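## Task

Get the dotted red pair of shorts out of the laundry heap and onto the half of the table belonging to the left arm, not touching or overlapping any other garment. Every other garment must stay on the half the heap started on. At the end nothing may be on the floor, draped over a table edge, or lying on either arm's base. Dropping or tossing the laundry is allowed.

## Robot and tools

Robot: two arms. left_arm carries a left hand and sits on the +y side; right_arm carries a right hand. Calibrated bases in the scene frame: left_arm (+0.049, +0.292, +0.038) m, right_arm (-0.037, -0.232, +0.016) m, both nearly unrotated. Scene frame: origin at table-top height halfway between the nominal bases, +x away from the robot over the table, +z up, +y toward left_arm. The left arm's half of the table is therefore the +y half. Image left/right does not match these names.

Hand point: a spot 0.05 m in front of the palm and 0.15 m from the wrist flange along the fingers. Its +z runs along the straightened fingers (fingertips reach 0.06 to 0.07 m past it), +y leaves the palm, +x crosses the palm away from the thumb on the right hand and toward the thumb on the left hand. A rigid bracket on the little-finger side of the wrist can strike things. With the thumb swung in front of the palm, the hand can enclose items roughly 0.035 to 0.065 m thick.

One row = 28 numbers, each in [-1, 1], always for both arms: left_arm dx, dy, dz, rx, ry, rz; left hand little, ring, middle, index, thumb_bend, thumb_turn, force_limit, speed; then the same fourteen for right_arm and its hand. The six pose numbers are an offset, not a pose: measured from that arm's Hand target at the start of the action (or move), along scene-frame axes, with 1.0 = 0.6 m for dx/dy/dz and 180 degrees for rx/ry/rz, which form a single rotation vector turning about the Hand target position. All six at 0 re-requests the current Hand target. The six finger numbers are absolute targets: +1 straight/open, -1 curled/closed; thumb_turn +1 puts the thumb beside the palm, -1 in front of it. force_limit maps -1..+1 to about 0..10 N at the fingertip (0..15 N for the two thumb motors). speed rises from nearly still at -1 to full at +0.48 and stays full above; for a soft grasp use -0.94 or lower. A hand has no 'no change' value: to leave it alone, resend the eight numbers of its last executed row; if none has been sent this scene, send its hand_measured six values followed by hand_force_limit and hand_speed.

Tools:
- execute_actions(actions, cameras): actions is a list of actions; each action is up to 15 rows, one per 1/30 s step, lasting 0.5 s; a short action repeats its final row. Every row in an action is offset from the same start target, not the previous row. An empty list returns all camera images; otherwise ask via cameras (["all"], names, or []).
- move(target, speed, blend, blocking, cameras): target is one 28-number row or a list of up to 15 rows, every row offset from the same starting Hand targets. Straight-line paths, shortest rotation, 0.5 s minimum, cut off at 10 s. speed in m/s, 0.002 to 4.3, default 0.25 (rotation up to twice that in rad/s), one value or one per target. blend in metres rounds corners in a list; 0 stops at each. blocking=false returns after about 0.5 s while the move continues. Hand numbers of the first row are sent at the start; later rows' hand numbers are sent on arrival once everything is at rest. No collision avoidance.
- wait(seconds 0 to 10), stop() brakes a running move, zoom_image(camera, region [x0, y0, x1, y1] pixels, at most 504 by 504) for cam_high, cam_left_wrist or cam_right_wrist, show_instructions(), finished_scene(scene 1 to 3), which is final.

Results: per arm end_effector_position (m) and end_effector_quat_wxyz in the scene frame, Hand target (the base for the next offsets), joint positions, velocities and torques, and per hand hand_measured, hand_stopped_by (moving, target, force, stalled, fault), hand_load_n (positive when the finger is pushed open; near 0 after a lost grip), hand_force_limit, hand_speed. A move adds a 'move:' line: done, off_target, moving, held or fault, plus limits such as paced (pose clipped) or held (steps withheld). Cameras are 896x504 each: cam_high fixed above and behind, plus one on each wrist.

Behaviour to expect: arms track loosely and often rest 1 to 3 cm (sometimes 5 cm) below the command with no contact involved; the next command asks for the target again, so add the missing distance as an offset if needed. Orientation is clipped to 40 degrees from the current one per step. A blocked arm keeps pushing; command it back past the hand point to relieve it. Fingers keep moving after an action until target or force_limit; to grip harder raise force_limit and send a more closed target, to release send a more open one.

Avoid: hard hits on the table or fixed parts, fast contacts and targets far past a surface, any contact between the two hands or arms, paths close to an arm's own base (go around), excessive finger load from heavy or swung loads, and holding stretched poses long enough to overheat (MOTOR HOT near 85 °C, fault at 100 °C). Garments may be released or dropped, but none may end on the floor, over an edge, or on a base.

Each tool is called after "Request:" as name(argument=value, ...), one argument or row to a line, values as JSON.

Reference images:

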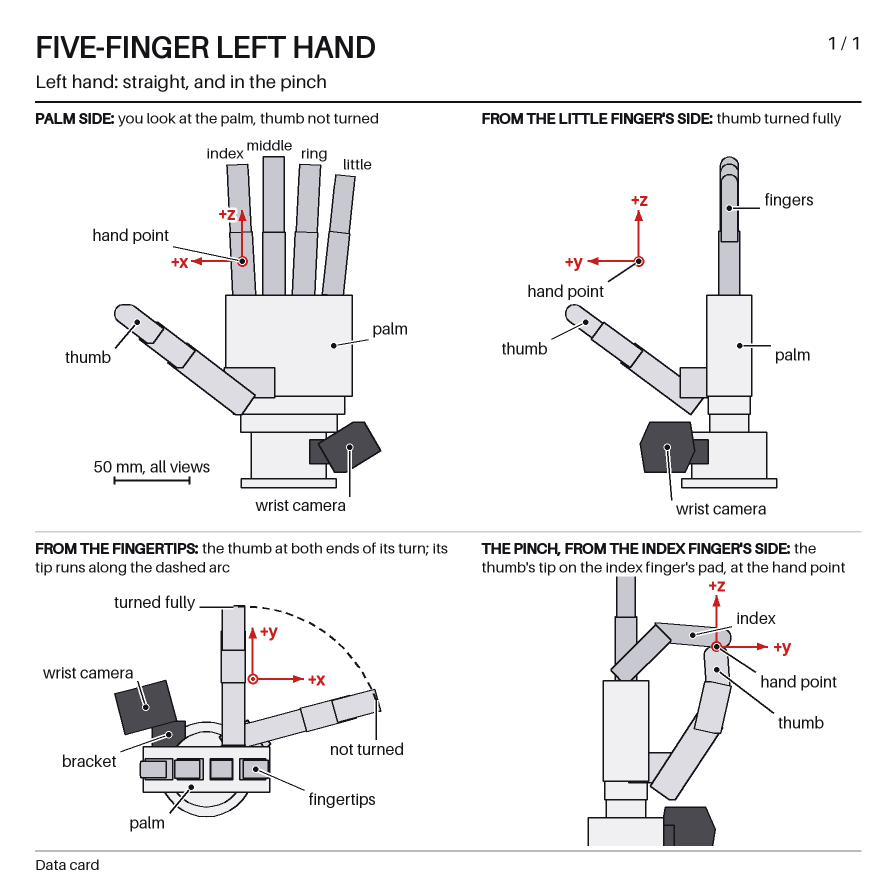

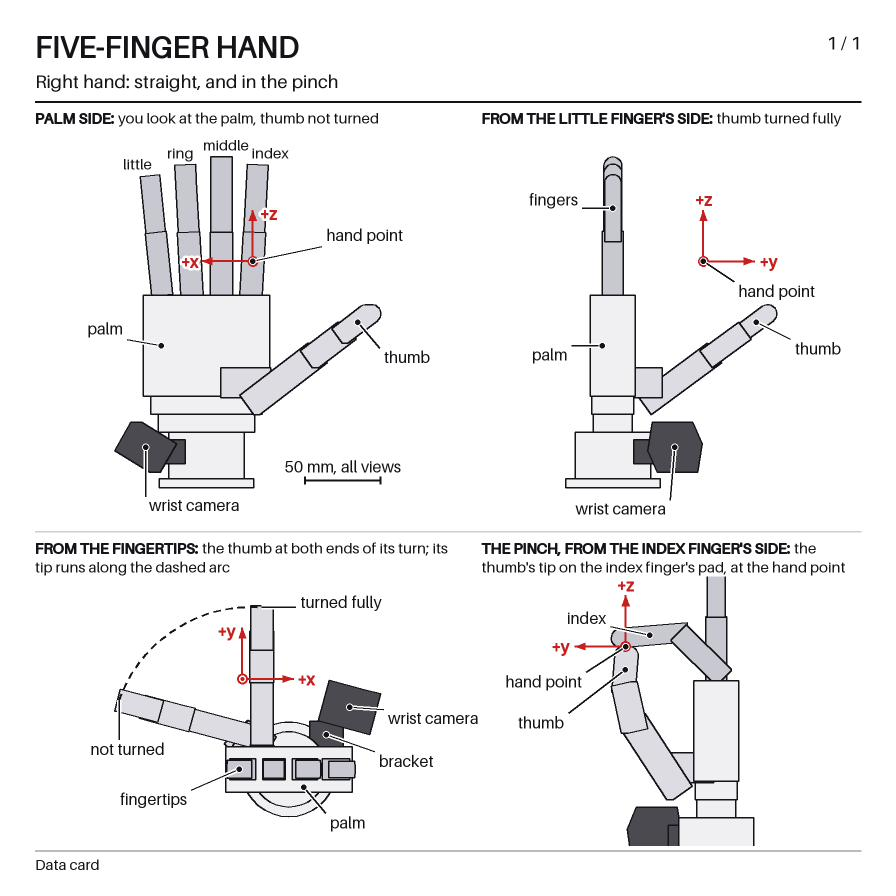

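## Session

Request:
execute_actions(
  actions=[],
)

Request:
zoom_image(
  camera="cam_high",
  region=[350, 0, 750, 250],
)

Scene clock: 0.00 s.
left_arm: end_effector_position=(+0.4398, +0.4312, +0.2489) hand_measured=(+1.000, +1.000, +1.000, +1.000, +1.000, +1.000) hand_load_n=(+0.0, +0.0, +0.0, +0.0, +0.0, +0.0) hand_stopped_by=(target, target, target, target, target, target) hand_force_limit=0.00 hand_speed=-0.80 end_effector_quat_wxyz=(+0.571, -0.485, +0.580, +0.319) | right_arm: end_effector_position=(+0.6254, +0.1391, +0.2375) hand_measured=(+1.000, +1.000, +1.000, +1.000, +1.000, +1.000) hand_load_n=(+0.0, +0.0, +0.0, +0.0, +0.0, +0.0) hand_stopped_by=(target, target, target, target, target, target) hand_force_limit=0.00 hand_speed=-0.80 end_effector_quat_wxyz=(-0.510, +0.810, +0.269, +0.108)
Joint positions: left_arm=[-0.151 1.3 0.77 -0.05 -1.305 0.821] | right_arm=[0.324 2.22 2.346 -1.297 -1.051 -1.648]
Joint velocities: within noise
Joint torques (N m): no reading
Motor temperatures (°C): left_arm=[25 25 24 25 22 23] | right_arm=[22 24 26 20 23 25]
Heat: left arm: hottest waist 25 °C; right arm: hottest elbow 26 °C.
Hand target: left_arm +0.4465, +0.4303, +0.2568; +0.577, -0.489, +0.574, +0.313 | right_arm +0.6297, +0.1405, +0.2409; -0.509, +0.808, +0.272, +0.115
camera_calibration:
cam_left_wrist: T_world_to_cam=[[0.92087, -0.364349, -0.13874, -0.204273], [-0.337367, -0.566333, -0.751964, 0.575808], [0.195404, 0.739267, -0.644438, -0.128755], [0, 0, 0, 1]] pos_world=[0.407527, 0.346857, 0.321671]
cam_right_wrist: T_world_to_cam=[[0.747468, -0.282477, -0.601247, -0.288785], [-0.558132, -0.757877, -0.337803, 0.540011], [-0.36025, 0.588072, -0.724148, 0.432413], [0, 0, 0, 1]] pos_world=[0.673032, 0.0733971, 0.321917]

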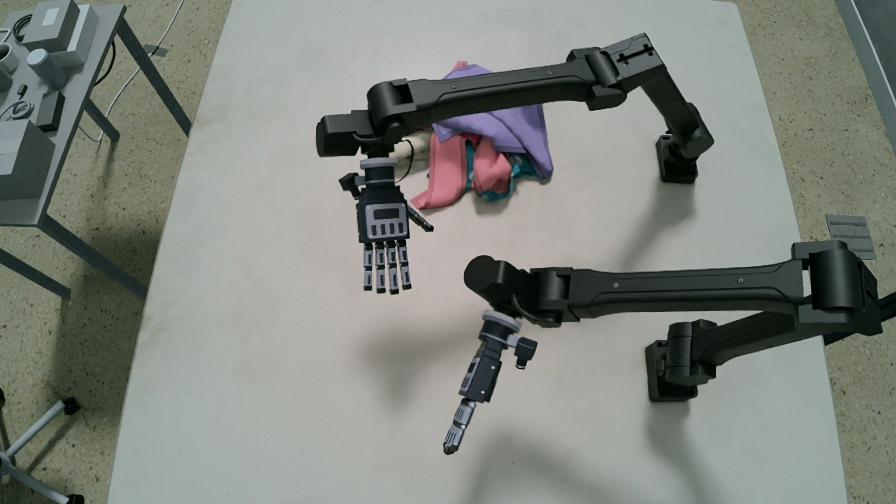

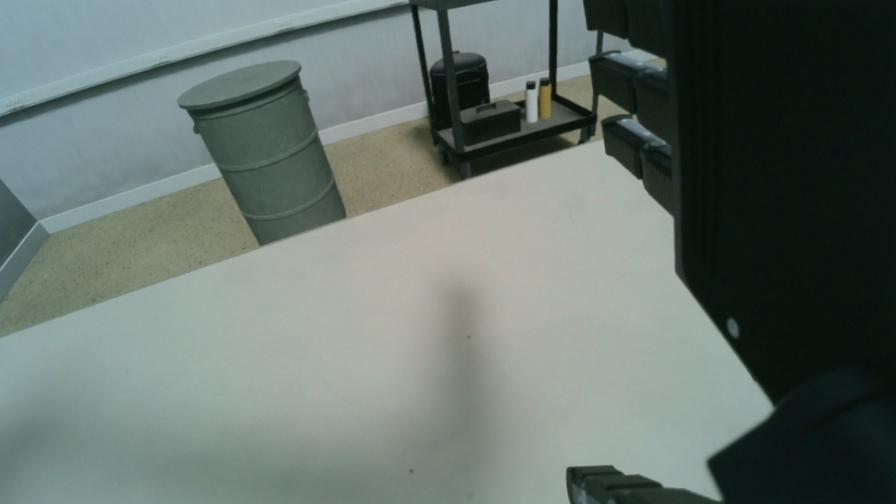

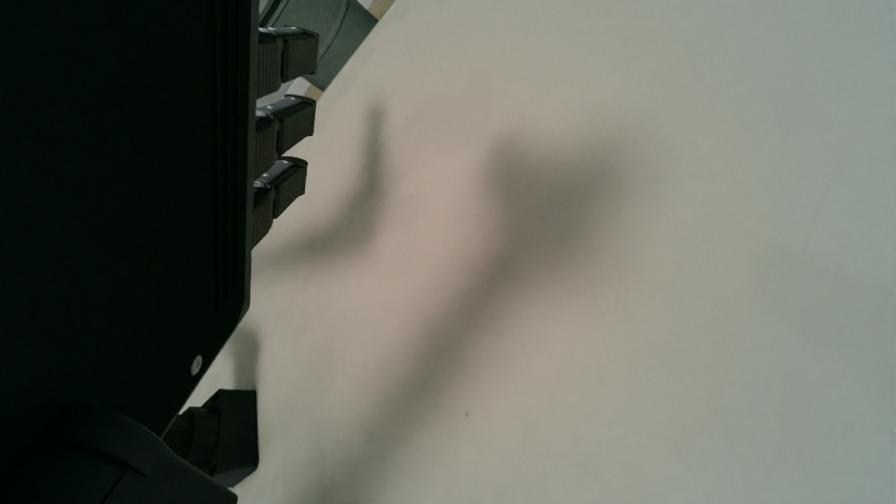

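Scaled by 1.260 from the camera's 896x504 image, which has a finer 1280x720 frame.

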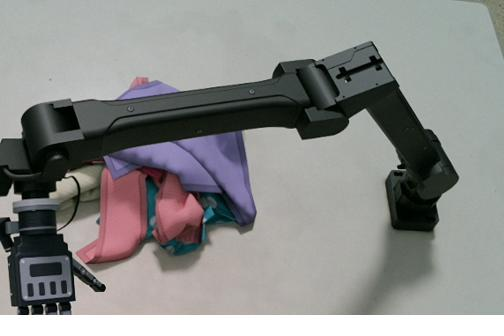

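Request:
move(
  target=[
    [-0.04,0.383,0.07,0,0,0,1,1,1,1,1,1,0,0.2,-0.1,-0.1,0.28,0.0266,0.2006,-0.6203,1,1,1,1,1,-1,0,0.2],
    [-0.04,0.383,0.07,0,0,0,1,1,1,1,1,1,0,0.2,-0.5,-0.617,0.3,0.0266,0.2006,-0.6203,1,1,1,1,1,-1,0,0.2],
  ],
  speed=[0.5,0.45],
  blend=[0.05,0],
  cameras=["cam_high","cam_right_wrist"],
)

Request:
zoom_image(
  camera="cam_high",
  region=[350, 0, 650, 250],
)

Scene clock: 4.97 s.
left_arm: end_effector_position=(+0.4085, +0.6467, +0.2760) hand_measured=(+1.000, +1.000, +1.000, +1.000, +1.000, +1.000) hand_load_n=(+0.0, +0.0, +0.0, +0.0, +0.0, +0.0) hand_stopped_by=(target, target, target, target, target, target) hand_force_limit=0.00 hand_speed=0.20 end_effector_quat_wxyz=(+0.560, -0.488, +0.592, +0.313) | right_arm: end_effector_position=(+0.3308, -0.2254, +0.4263) hand_measured=(+1.000, +1.000, +1.000, +1.000, +1.000, -1.000) hand_load_n=(+0.5, +0.0, +0.0, +0.0, +0.0, +0.0) hand_stopped_by=(target, target, target, target, target, target) hand_force_limit=0.00 hand_speed=0.20 end_effector_quat_wxyz=(-0.280, +0.649, -0.651, +0.276)
Joint positions: left_arm=[0.438 1.263 0.768 0.253 -0.738 1.227] | right_arm=[-0.096 0.983 1.404 -1.186 -0.07 -0.058]
Joint torques (N m): left_arm=[0.32 -6.01 11.93 2.59 -0.09 0.02] | right_arm=[-2.43 -3.08 9.72 1.29 -0.21 -0.05]
Heat: left arm: hottest waist 25 °C; right arm: hottest elbow 26 °C.
Hand target: left_arm +0.4224, +0.6602, +0.2989; +0.577, -0.490, +0.574, +0.313 | right_arm +0.3297, -0.2296, +0.4208; -0.271, +0.653, -0.654, +0.270
Off the commanded pose: left_arm 0.030 m, 3 deg | right_arm 0.007 m, 1 deg.
move: off_target (left_arm)
camera_calibration:
cam_right_wrist: T_world_to_cam=[[-0.701315, -0.255261, -0.665582, 0.454884], [-0.4776, 0.861401, 0.17288, 0.283655], [0.529203, 0.439125, -0.726026, 0.350308], [0, 0, 0, 1]] pos_world=[0.269106, -0.282055, 0.508057]
Images, in order (width x height): cam_high 896x504, cam_right_wrist 896x504.

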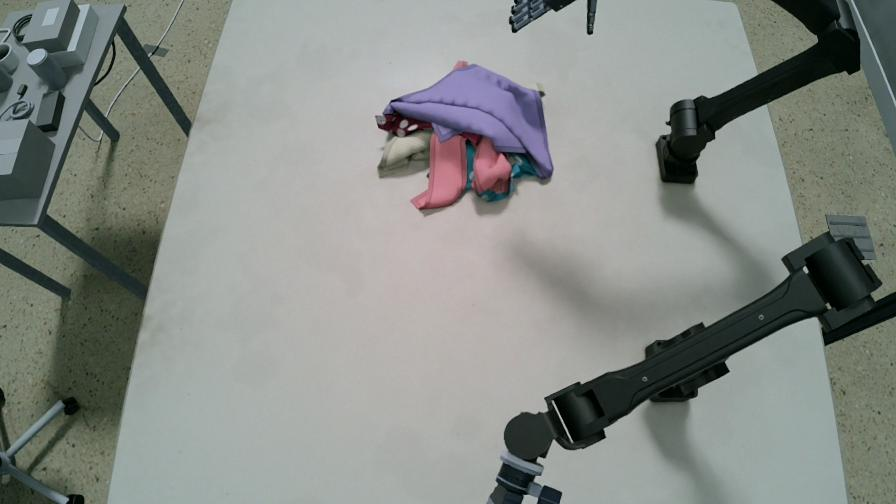

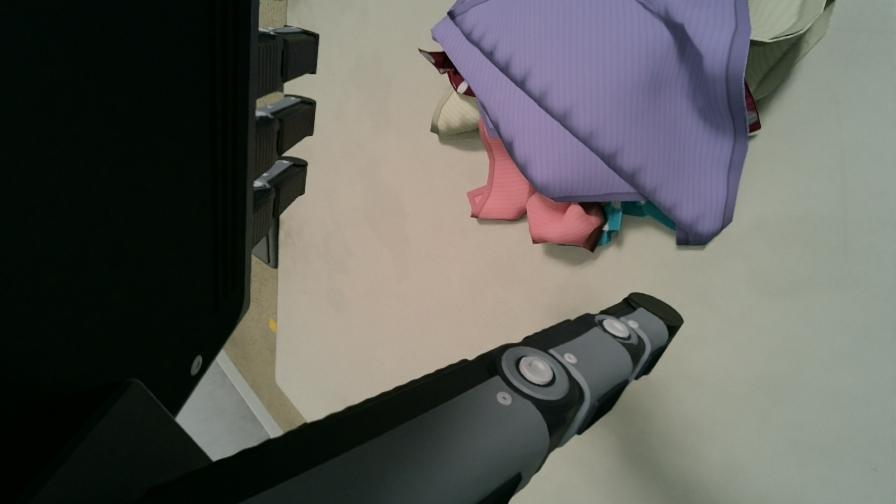

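Scaled by 1.680 from the camera's 896x504 image, which has a finer 1280x720 frame.

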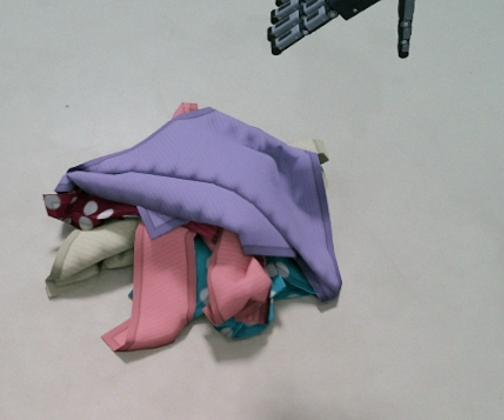

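Request:
zoom_image(
  camera="cam_high",
  region=[370, 90, 470, 190],
)

Request:
zoom_image(
  camera="cam_high",
  region=[450, 100, 560, 210],
)

Request:
zoom_image(
  camera="cam_right_wrist",
  region=[400, 0, 880, 280],
)

Scaled by 5.040 from the camera's 896x504 image, which has a finer 1280x720 frame.

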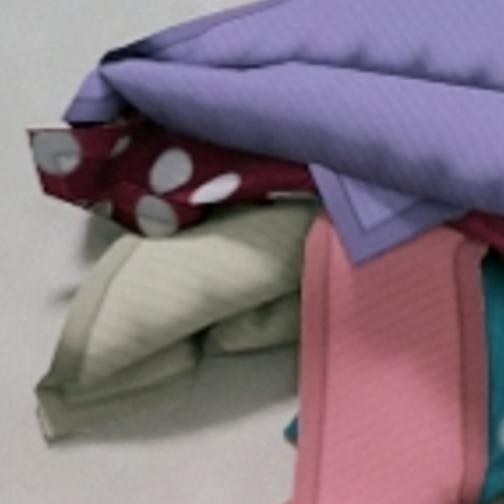

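Scaled by 4.582 from the camera's 896x504 image, which has a finer 1280x720 frame.

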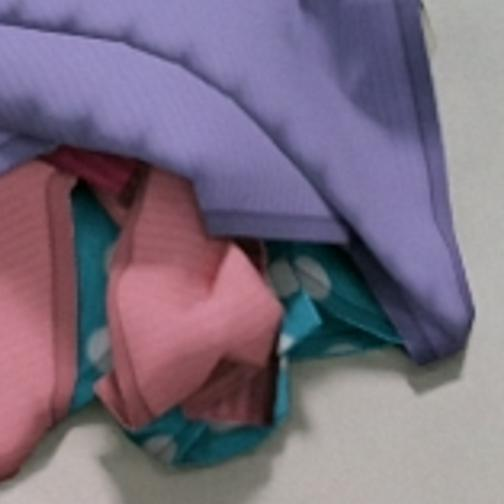

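Scaled by 1.050 from the camera's 896x504 image, which has a finer 1280x720 frame.

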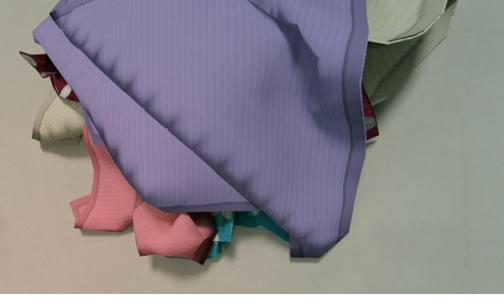

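Request:
move(
  target=[
    [0,0,0,0,0,0,1,1,1,1,1,1,0,0.2,0.25,-0.067,-0.1,0,0,0,-0.9,-0.9,1,1,1,-1,0,0.2],
    [0,0,0,0,0,0,1,1,1,1,1,1,0,0.2,0.517,-0.067,-0.46,0,0,0,-0.9,-0.9,1,1,1,-1,0,0.2],
  ],
  speed=[0.5,0.4],
  blend=[0.06,0],
  cameras=["cam_high","cam_right_wrist"],
)

Request:
zoom_image(
  camera="cam_high",
  region=[330, 50, 530, 220],
)

Scene clock: 8.40 s.
left_arm: end_effector_position=(+0.4085, +0.6467, +0.2760) hand_measured=(+1.000, +1.000, +1.000, +1.000, +1.000, +1.000) hand_load_n=(+0.0, +0.0, +0.0, +0.0, +0.0, +0.0) hand_stopped_by=(target, target, target, target, target, target) hand_force_limit=0.00 hand_speed=0.20 end_effector_quat_wxyz=(+0.560, -0.488, +0.592, +0.313) | right_arm: end_effector_position=(+0.6196, -0.2735, +0.1238) hand_measured=(-0.900, -0.900, +1.000, +1.000, +1.000, -1.000) hand_load_n=(+0.0, +0.0, +0.0, +0.0, +0.0, +0.0) hand_stopped_by=(target, target, target, target, target, target) hand_force_limit=0.00 hand_speed=0.20 end_effector_quat_wxyz=(-0.254, +0.660, -0.661, +0.252)
Joint positions: left_arm=[0.438 1.263 0.768 0.253 -0.738 1.227] | right_arm=[-0.13 1.791 1.424 -0.477 -0.086 -0.092]
Joint torques (N m): left_arm=[0.62 -5.89 12.03 2.63 -0.09 0.01] | right_arm=[-0.91 -15.38 13.38 2.33 -0.02 0.17]
Heat: left arm: hottest elbow 26 °C; right arm: hottest elbow 26 °C.
Hand target: left_arm +0.4224, +0.6602, +0.2989; +0.577, -0.490, +0.574, +0.313 | right_arm +0.6400, -0.2698, +0.1448; -0.271, +0.653, -0.654, +0.270
Off the commanded pose: left_arm 0.030 m, 3 deg | right_arm 0.029 m, 3 deg.
move: off_target (left_arm, right_arm)
camera_calibration:
cam_right_wrist: T_world_to_cam=[[-0.749944, -0.258804, -0.608773, 0.465911], [-0.464117, 0.861619, 0.205448, 0.503047], [0.47136, 0.436616, -0.766281, 0.0391634], [0, 0, 0, 1]] pos_world=[0.564419, -0.329955, 0.210294]
Images, in order (width x height): cam_high 896x504, cam_right_wrist 896x504.

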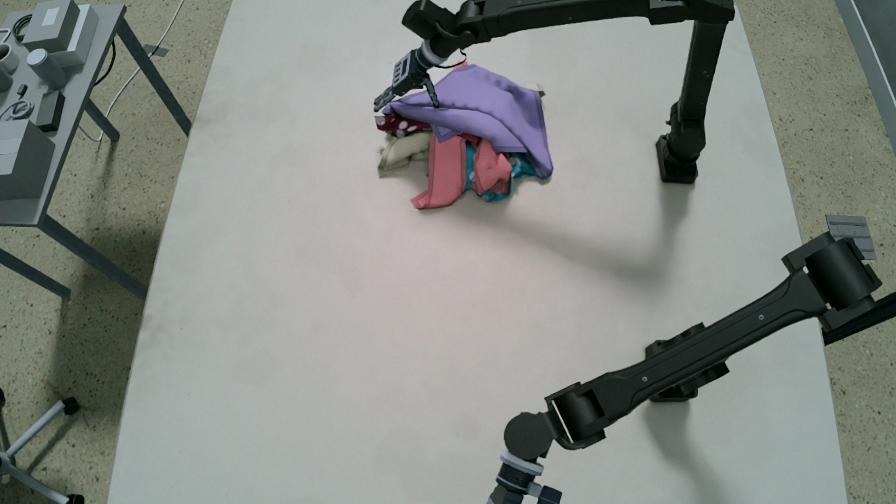

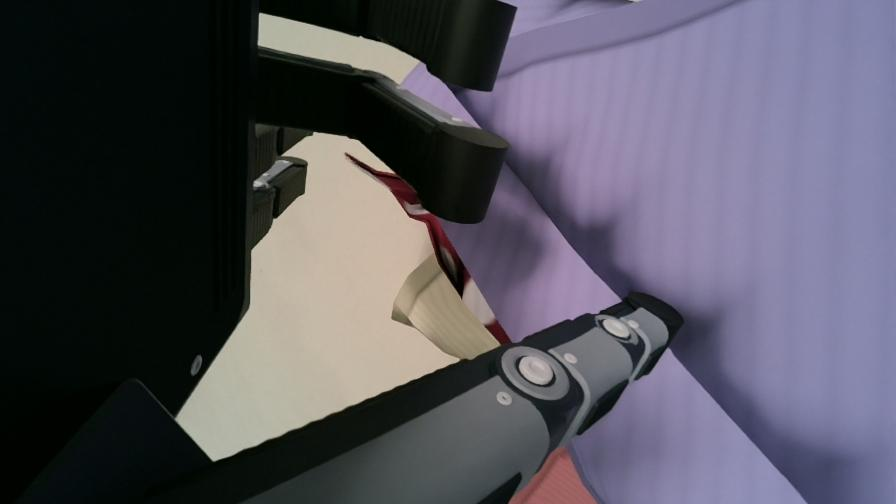

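Scaled by 2.520 from the camera's 896x504 image, which has a finer 1280x720 frame.

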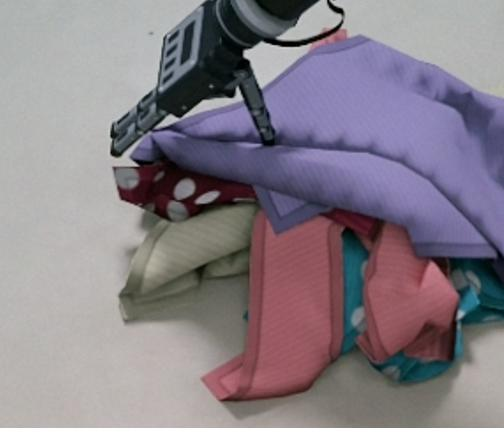

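Request:
move(
  target=[0,0,0,0,0,0,1,1,1,1,1,1,0,0.2,0.01,-0.037,-0.166,0,0,0,-0.9,-0.9,1,1,1,-1,0,0.2],
  speed=0.18,
  cameras=["cam_high","cam_right_wrist"],
)

Request:
zoom_image(
  camera="cam_high",
  region=[330, 50, 530, 220],
)

Scene clock: 9.97 s.
left_arm: end_effector_position=(+0.4085, +0.6467, +0.2760) hand_measured=(+1.000, +1.000, +1.000, +1.000, +1.000, +1.000) hand_load_n=(+0.0, +0.0, +0.0, +0.0, +0.0, +0.0) hand_stopped_by=(target, target, target, target, target, target) hand_force_limit=0.00 hand_speed=0.20 end_effector_quat_wxyz=(+0.560, -0.488, +0.592, +0.313) | right_arm: end_effector_position=(+0.6479, -0.2827, +0.0730) hand_measured=(-0.900, -0.900, +1.000, +1.000, +1.000, -1.000) hand_load_n=(+0.0, +0.0, +0.0, +0.0, +0.0, +0.5) hand_stopped_by=(target, target, target, target, target, target) hand_force_limit=0.00 hand_speed=0.20 end_effector_quat_wxyz=(-0.284, +0.649, -0.649, +0.278)
Joint positions: left_arm=[0.438 1.263 0.768 0.253 -0.738 1.227] | right_arm=[-0.145 1.883 1.378 -0.255 -0.109 -0.092]
Joint torques (N m): left_arm=[0.38 -6.12 11.99 2.65 -0.09 0.01] | right_arm=[-2.78 -13.16 8.91 2.35 -0.11 -0.04]
Heat: left arm: hottest elbow 26 °C; right arm: hottest elbow 26 °C.
Hand target: left_arm +0.4224, +0.6602, +0.2989; +0.577, -0.490, +0.574, +0.313 | right_arm +0.6460, -0.2921, +0.0454; -0.271, +0.653, -0.654, +0.270
Off the commanded pose: left_arm 0.030 m, 3 deg | right_arm 0.029 m, 2 deg.
move: off_target (left_arm, right_arm)
camera_calibration:
cam_right_wrist: T_world_to_cam=[[-0.695077, -0.256506, -0.671619, 0.423518], [-0.481528, 0.85979, 0.169974, 0.547865], [0.533853, 0.441549, -0.721135, -0.0515398], [0, 0, 0, 1]] pos_world=[0.585705, -0.339657, 0.154153]
Images, in order (width x height): cam_high 896x504, cam_right_wrist 896x504.

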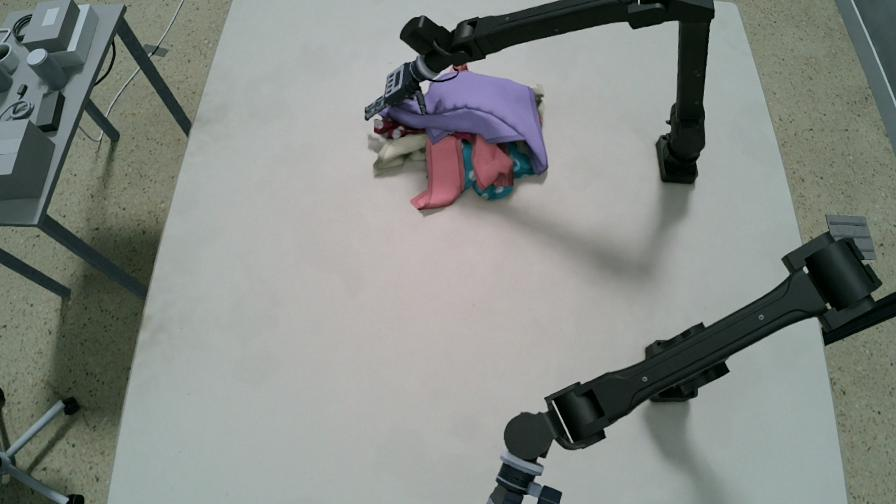

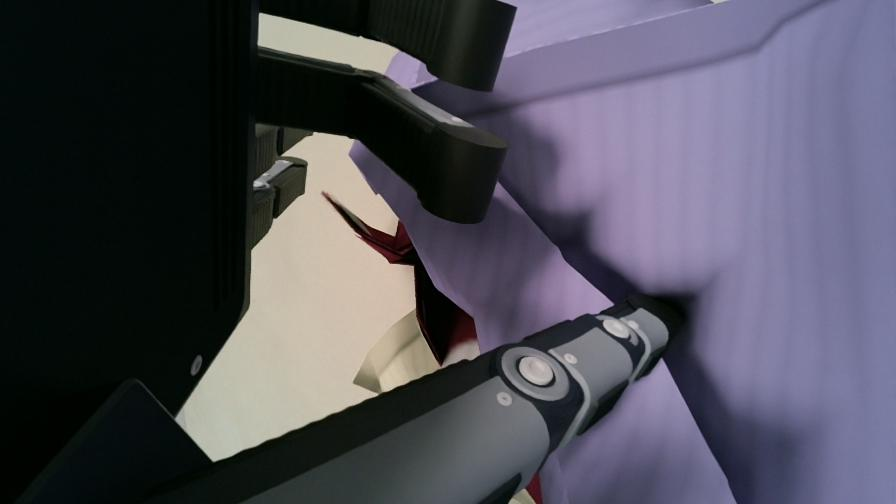

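Scaled by 2.520 from the camera's 896x504 image, which has a finer 1280x720 frame.

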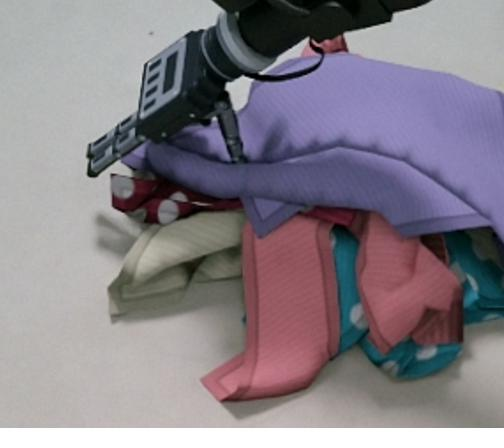

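Request:
move(
  target=[
    [0,0,0,0,0,0,1,1,1,1,1,1,0,0.2,0,0,0.1,0,0,0,-0.9,-0.9,1,1,1,-1,0,0.2],
    [0,0,0,0,0,0,1,1,1,1,1,1,0,0.2,0.06,0.024,0.1,0,0,0,-0.9,-0.9,1,1,1,-1,0,0.2],
    [0,0,0,0,0,0,1,1,1,1,1,1,0,0.2,0.06,0.024,-0.02,0,0,0,-0.9,-0.9,1,1,1,-1,0,0.2],
  ],
  speed=0.2,
  blend=[0.02,0.01,0],
  cameras=["cam_high","cam_right_wrist"],
)

Request:
zoom_image(
  camera="cam_high",
  region=[330, 50, 530, 220],
)

Scene clock: 11.87 s.
left_arm: end_effector_position=(+0.4085, +0.6467, +0.2760) hand_measured=(+1.000, +1.000, +1.000, +1.000, +1.000, +1.000) hand_load_n=(+0.0, +0.0, +0.0, +0.0, +0.0, +0.0) hand_stopped_by=(target, target, target, target, target, target) hand_force_limit=0.00 hand_speed=0.20 end_effector_quat_wxyz=(+0.560, -0.488, +0.592, +0.313) | right_arm: end_effector_position=(+0.6821, -0.2855, +0.0582) hand_measured=(-0.900, -0.900, +1.000, +1.000, +1.000, -1.000) hand_load_n=(+0.0, +0.0, +0.0, +0.0, +0.0, +0.0) hand_stopped_by=(target, target, target, target, target, target) hand_force_limit=0.00 hand_speed=0.20 end_effector_quat_wxyz=(-0.277, +0.649, -0.651, +0.281)
Joint positions: left_arm=[0.438 1.263 0.768 0.253 -0.738 1.227] | right_arm=[-0.137 1.98 1.491 -0.275 -0.089 -0.092]
Joint torques (N m): left_arm=[0.32 -6.07 12.01 2.61 -0.09 0.02] | right_arm=[-0.56 -14.86 9.14 2.3 -0.02 0.11]
Heat: left arm: hottest elbow 26 °C; right arm: hottest elbow 27 °C.
Hand target: left_arm +0.4224, +0.6602, +0.2989; +0.577, -0.490, +0.574, +0.313 | right_arm +0.6821, -0.2776, +0.0334; -0.271, +0.653, -0.654, +0.270
Off the commanded pose: left_arm 0.030 m, 3 deg | right_arm 0.026 m, 1 deg.
move: off_target (left_arm, right_arm); blend cut to 0.0194 m at target 1
camera_calibration:
cam_right_wrist: T_world_to_cam=[[-0.700419, -0.260089, -0.664655, 0.438778], [-0.474517, 0.865316, 0.161439, 0.566614], [0.533148, 0.428465, -0.7295, -0.0819842], [0, 0, 0, 1]] pos_world=[0.619906, -0.341051, 0.140355]
Images, in order (width x height): cam_high 896x504, cam_right_wrist 896x504.

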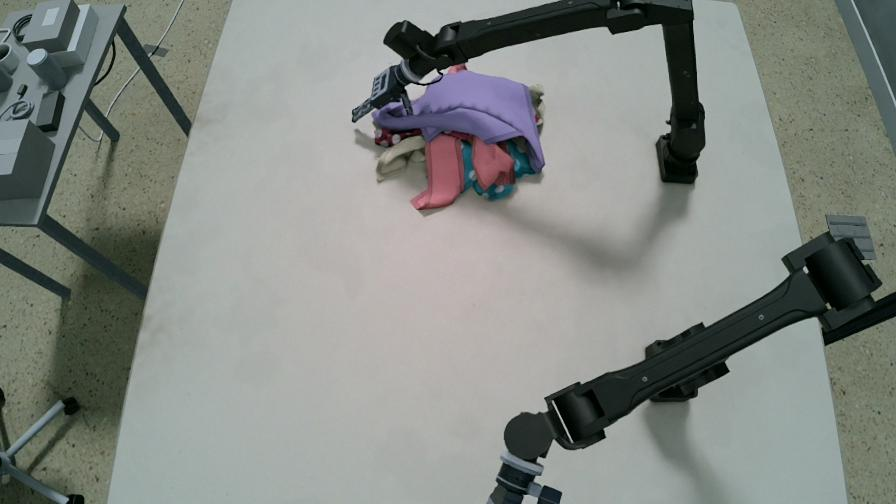

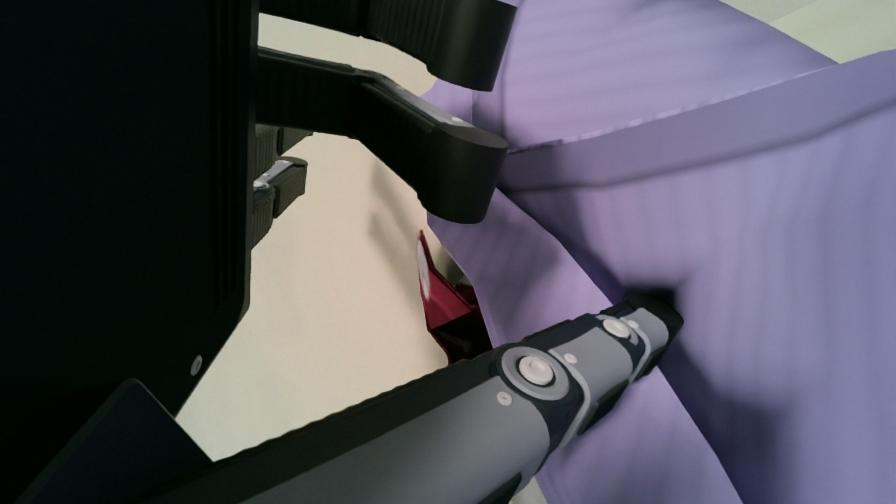

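Scaled by 2.520 from the camera's 896x504 image, which has a finer 1280x720 frame.

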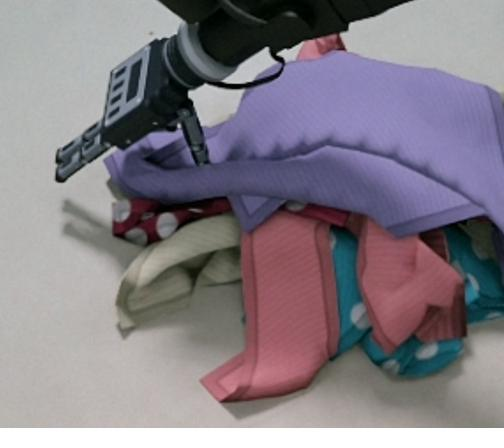

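Request:
move(
  target=[
    [0,0,0,0,0,0,1,1,1,1,1,1,0,0.2,0,0.02,0.08,0,0,0,-0.9,-0.9,1,1,1,-1,0,0.2],
    [0,0,0,0,0,0,1,1,1,1,1,1,0,0.2,-0.01,0.06,0.08,0,0,0,-0.9,-0.9,1,1,1,-1,0,0.2],
    [0,0,0,0,0,0,1,1,1,1,1,1,0,0.2,-0.01,0.06,-0.02,0,0,0,-0.9,-0.9,1,1,1,-1,0,0.2],
  ],
  speed=0.2,
  blend=[0.02,0.01,0],
  cameras=["cam_high","cam_right_wrist"],
)

Request:
zoom_image(
  camera="cam_high",
  region=[330, 50, 530, 220],
)

Scene clock: 13.73 s.
left_arm: end_effector_position=(+0.4085, +0.6467, +0.2760) hand_measured=(+1.000, +1.000, +1.000, +1.000, +1.000, +1.000) hand_load_n=(+0.0, +0.0, +0.0, +0.0, +0.0, +0.0) hand_stopped_by=(target, target, target, target, target, target) hand_force_limit=0.00 hand_speed=0.20 end_effector_quat_wxyz=(+0.560, -0.488, +0.592, +0.313) | right_arm: end_effector_position=(+0.6790, -0.2453, +0.0502) hand_measured=(-0.900, -0.900, +1.000, +1.000, +1.000, -1.000) hand_load_n=(+0.0, +0.0, +0.0, +0.0, +0.0, -0.5) hand_stopped_by=(target, target, target, target, target, target) hand_force_limit=0.00 hand_speed=0.20 end_effector_quat_wxyz=(-0.280, +0.651, -0.647, +0.283)
Joint positions: left_arm=[0.438 1.263 0.768 0.253 -0.738 1.227] | right_arm=[-0.074 1.972 1.449 -0.231 -0.049 -0.055]
Joint torques (N m): left_arm=[0.32 -5.95 12.04 2.61 -0.1 0.02] | right_arm=[-1.38 -14.45 8.51 2.29 0.01 0.17]
Heat: left arm: hottest elbow 27 °C; right arm: hottest elbow 27 °C.
Hand target: left_arm +0.4224, +0.6602, +0.2989; +0.577, -0.490, +0.574, +0.313 | right_arm +0.6760, -0.2416, +0.0213; -0.271, +0.653, -0.653, +0.270
Off the commanded pose: left_arm 0.030 m, 3 deg | right_arm 0.029 m, 2 deg.
move: off_target (left_arm, right_arm); blend cut to 0.0124 m at target 1
camera_calibration:
cam_right_wrist: T_world_to_cam=[[-0.69296, -0.266956, -0.669732, 0.435326], [-0.48281, 0.861704, 0.156079, 0.536599], [0.535444, 0.43151, -0.726016, -0.104335], [0, 0, 0, 1]] pos_world=[0.616604, -0.301155, 0.132051]
Images, in order (width x height): cam_high 896x504, cam_right_wrist 896x504.

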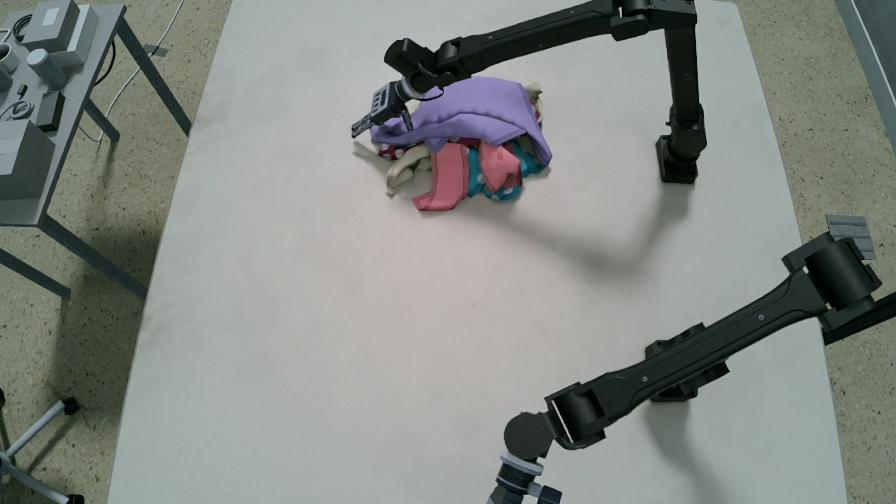

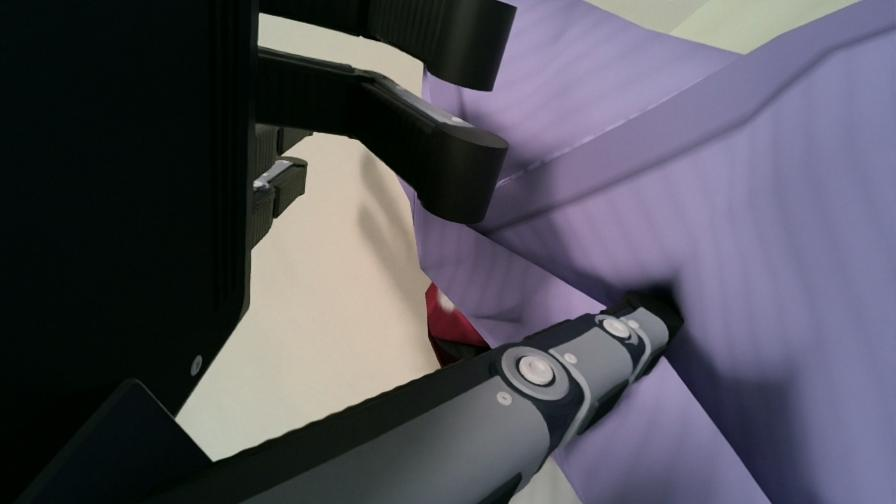

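Scaled by 2.520 from the camera's 896x504 image, which has a finer 1280x720 frame.

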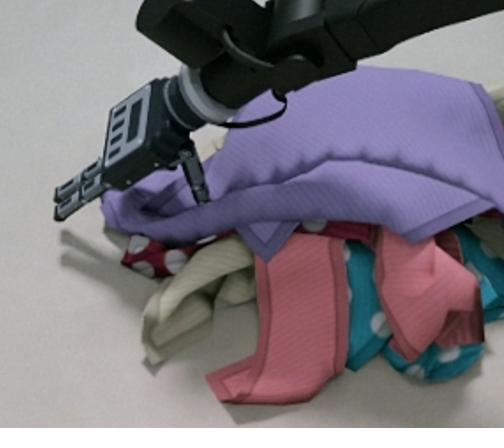

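Request:
move(
  target=[
    [0,0,0,0,0,0,1,1,1,1,1,1,0,0.2,0,0,0.15,0,0,0,-0.9,-0.9,1,1,1,-1,0,0.2],
    [0,0,0,0,0,0,1,1,1,1,1,1,0,0.2,-0.31,-0.13,0.25,0,0,0,1,1,1,1,1,-1,0,0.2],
    [0,0,0,0,0,0,1,1,1,1,1,1,0,0.2,-0.33,-0.142,0.11,0,0,0,1,1,1,1,1,-1,0,0.2],
  ],
  speed=[0.25,0.4,0.25],
  blend=[0.04,0.03,0],
  cameras=["cam_high","cam_right_wrist"],
)

Request:
zoom_image(
  camera="cam_high",
  region=[350, 0, 650, 250],
)

Scene clock: 17.87 s.
left_arm: end_effector_position=(+0.4085, +0.6467, +0.2760) hand_measured=(+1.000, +1.000, +1.000, +1.000, +1.000, +1.000) hand_load_n=(+0.0, +0.0, -0.5, +0.0, +0.0, +0.0) hand_stopped_by=(target, target, target, target, target, target) hand_force_limit=0.00 hand_speed=0.20 end_effector_quat_wxyz=(+0.560, -0.488, +0.592, +0.313) | right_arm: end_effector_position=(+0.4775, -0.3211, +0.0962) hand_measured=(+1.000, +1.000, +1.000, +1.000, +1.000, -1.000) hand_load_n=(+0.0, +0.0, +0.0, +0.0, +0.0, +0.0) hand_stopped_by=(target, target, target, target, target, target) hand_force_limit=0.00 hand_speed=0.20 end_effector_quat_wxyz=(-0.274, +0.651, -0.655, +0.269)
Joint positions: left_arm=[0.438 1.263 0.768 0.253 -0.738 1.227] | right_arm=[-0.285 1.492 0.94 -0.251 -0.202 -0.191]
Joint torques (N m): left_arm=[0.38 -5.95 11.97 2.67 -0.1 0.01] | right_arm=[-2.55 -8.76 8.68 2.4 -0.28 -0.05]
Heat: left arm: hottest elbow 27 °C; right arm: hottest elbow 27 °C.
Hand target: left_arm +0.4224, +0.6602, +0.2989; +0.577, -0.490, +0.574, +0.313 | right_arm +0.4780, -0.3268, +0.0872; -0.271, +0.653, -0.654, +0.270
Off the commanded pose: left_arm 0.030 m, 3 deg | right_arm 0.011 m, 1 deg.
move: off_target (left_arm, right_arm); blend cut to 0 m at target 2
camera_calibration:
cam_right_wrist: T_world_to_cam=[[-0.714413, -0.251893, -0.652812, 0.319712], [-0.472215, 0.862033, 0.184152, 0.489778], [0.516359, 0.439828, -0.734796, 0.082265], [0, 0, 0, 1]] pos_world=[0.417209, -0.377854, 0.178966]
Images, in order (width x height): cam_high 896x504, cam_right_wrist 896x504.

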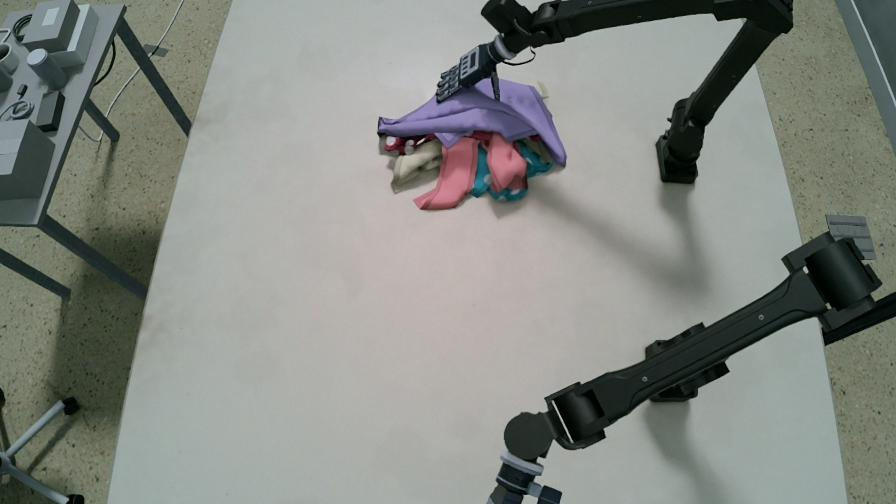

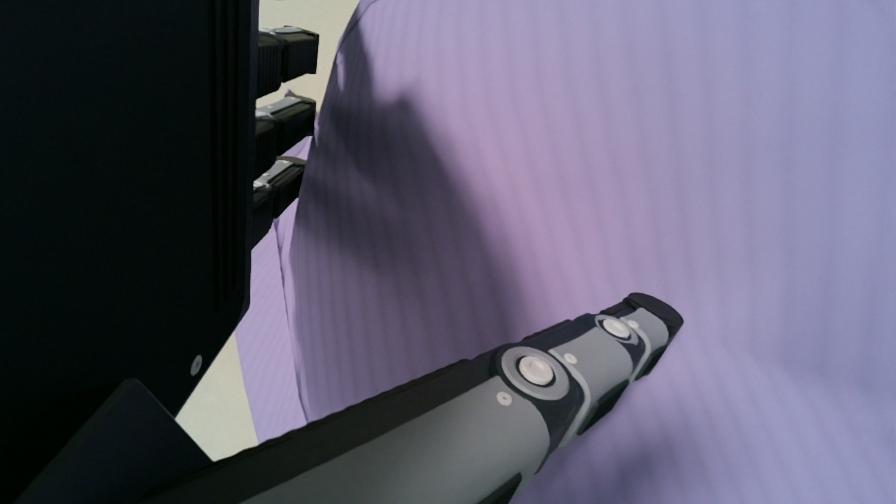

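Scaled by 1.680 from the camera's 896x504 image, which has a finer 1280x720 frame.

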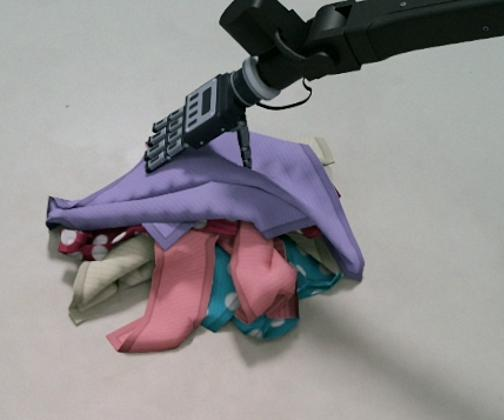

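Request:
move(
  target=[
    [0,0,0,0,0,0,1,1,1,1,1,1,0,0.2,0,0,-0.025,0,0,0,1,1,1,1,1,-1,0,0.2],
    [0,0,0,0,0,0,1,1,1,1,1,1,0,0.2,0,0,-0.025,0,0,0,-0.7,-0.7,-0.6,-0.6,-0.3,-1,0,-0.6],
  ],
  speed=[0.15,0.1],
  cameras=["cam_high","cam_right_wrist"],
)

Request:
zoom_image(
  camera="cam_high",
  region=[350, 0, 650, 250],
)

Scene clock: 20.77 s.
left_arm: end_effector_position=(+0.4085, +0.6467, +0.2760) hand_measured=(+1.000, +1.000, +1.000, +1.000, +1.000, +1.000) hand_load_n=(+0.0, +0.0, +0.0, +0.0, +0.0, +0.0) hand_stopped_by=(target, target, target, target, target, target) hand_force_limit=0.00 hand_speed=0.20 end_effector_quat_wxyz=(+0.560, -0.488, +0.592, +0.313) | right_arm: end_effector_position=(+0.4842, -0.3226, +0.0900) hand_measured=(-0.700, -0.700, -0.248, -0.284, +0.342, -1.000) hand_load_n=(+0.0, +2.5, +5.0, +5.5, +7.0, +0.5) hand_stopped_by=(target, target, force, force, force, target) hand_force_limit=0.00 hand_speed=-0.60 end_effector_quat_wxyz=(-0.282, +0.648, -0.649, +0.281)
Joint positions: left_arm=[0.438 1.263 0.768 0.253 -0.738 1.227] | right_arm=[-0.285 1.508 0.925 -0.189 -0.204 -0.192]
Joint torques (N m): left_arm=[0.38 -6.3 12.01 2.62 -0.1 0] | right_arm=[-2.55 -8.35 8.21 1.73 -0.2 -0.06]
Heat: left arm: hottest elbow 28 °C; right arm: hottest elbow 27 °C.
Hand target: left_arm +0.4224, +0.6602, +0.2989; +0.577, -0.490, +0.574, +0.313 | right_arm +0.4780, -0.3268, +0.0723; -0.271, +0.653, -0.653, +0.270
Off the commanded pose: left_arm 0.030 m, 3 deg | right_arm 0.019 m, 2 deg.
move: off_target (left_arm, right_arm); target 2's new numbers were sent with right_arm's hand 0.017 m and 1 deg from that target
camera_calibration:
cam_right_wrist: T_world_to_cam=[[-0.693824, -0.258092, -0.672307, 0.309846], [-0.478901, 0.862587, 0.16309, 0.500794], [0.537831, 0.435124, -0.722083, 0.0619234], [0, 0, 0, 1]] pos_world=[0.421504, -0.378954, 0.171351]
Images, in order (width x height): cam_high 896x504, cam_right_wrist 896x504.

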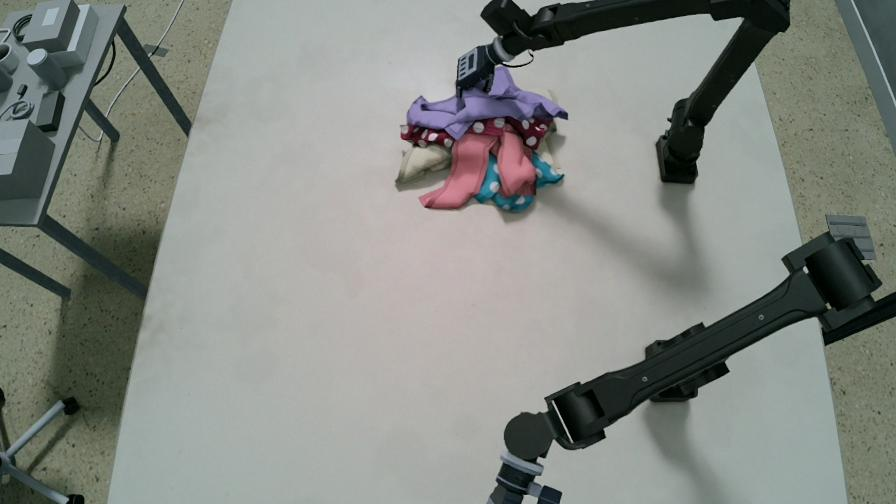

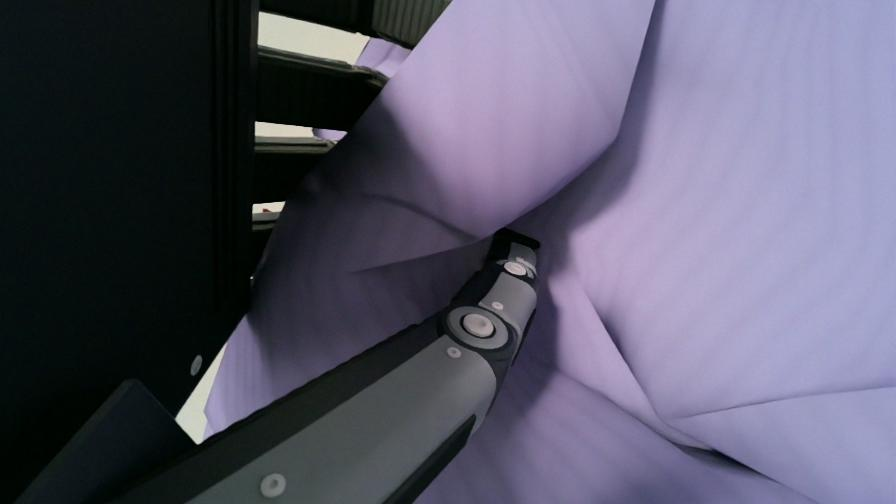

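Scaled by 1.680 from the camera's 896x504 image, which has a finer 1280x720 frame.

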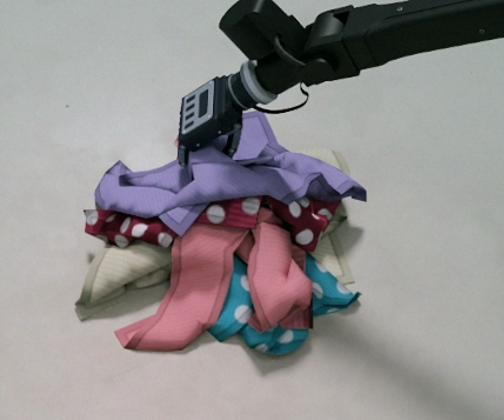

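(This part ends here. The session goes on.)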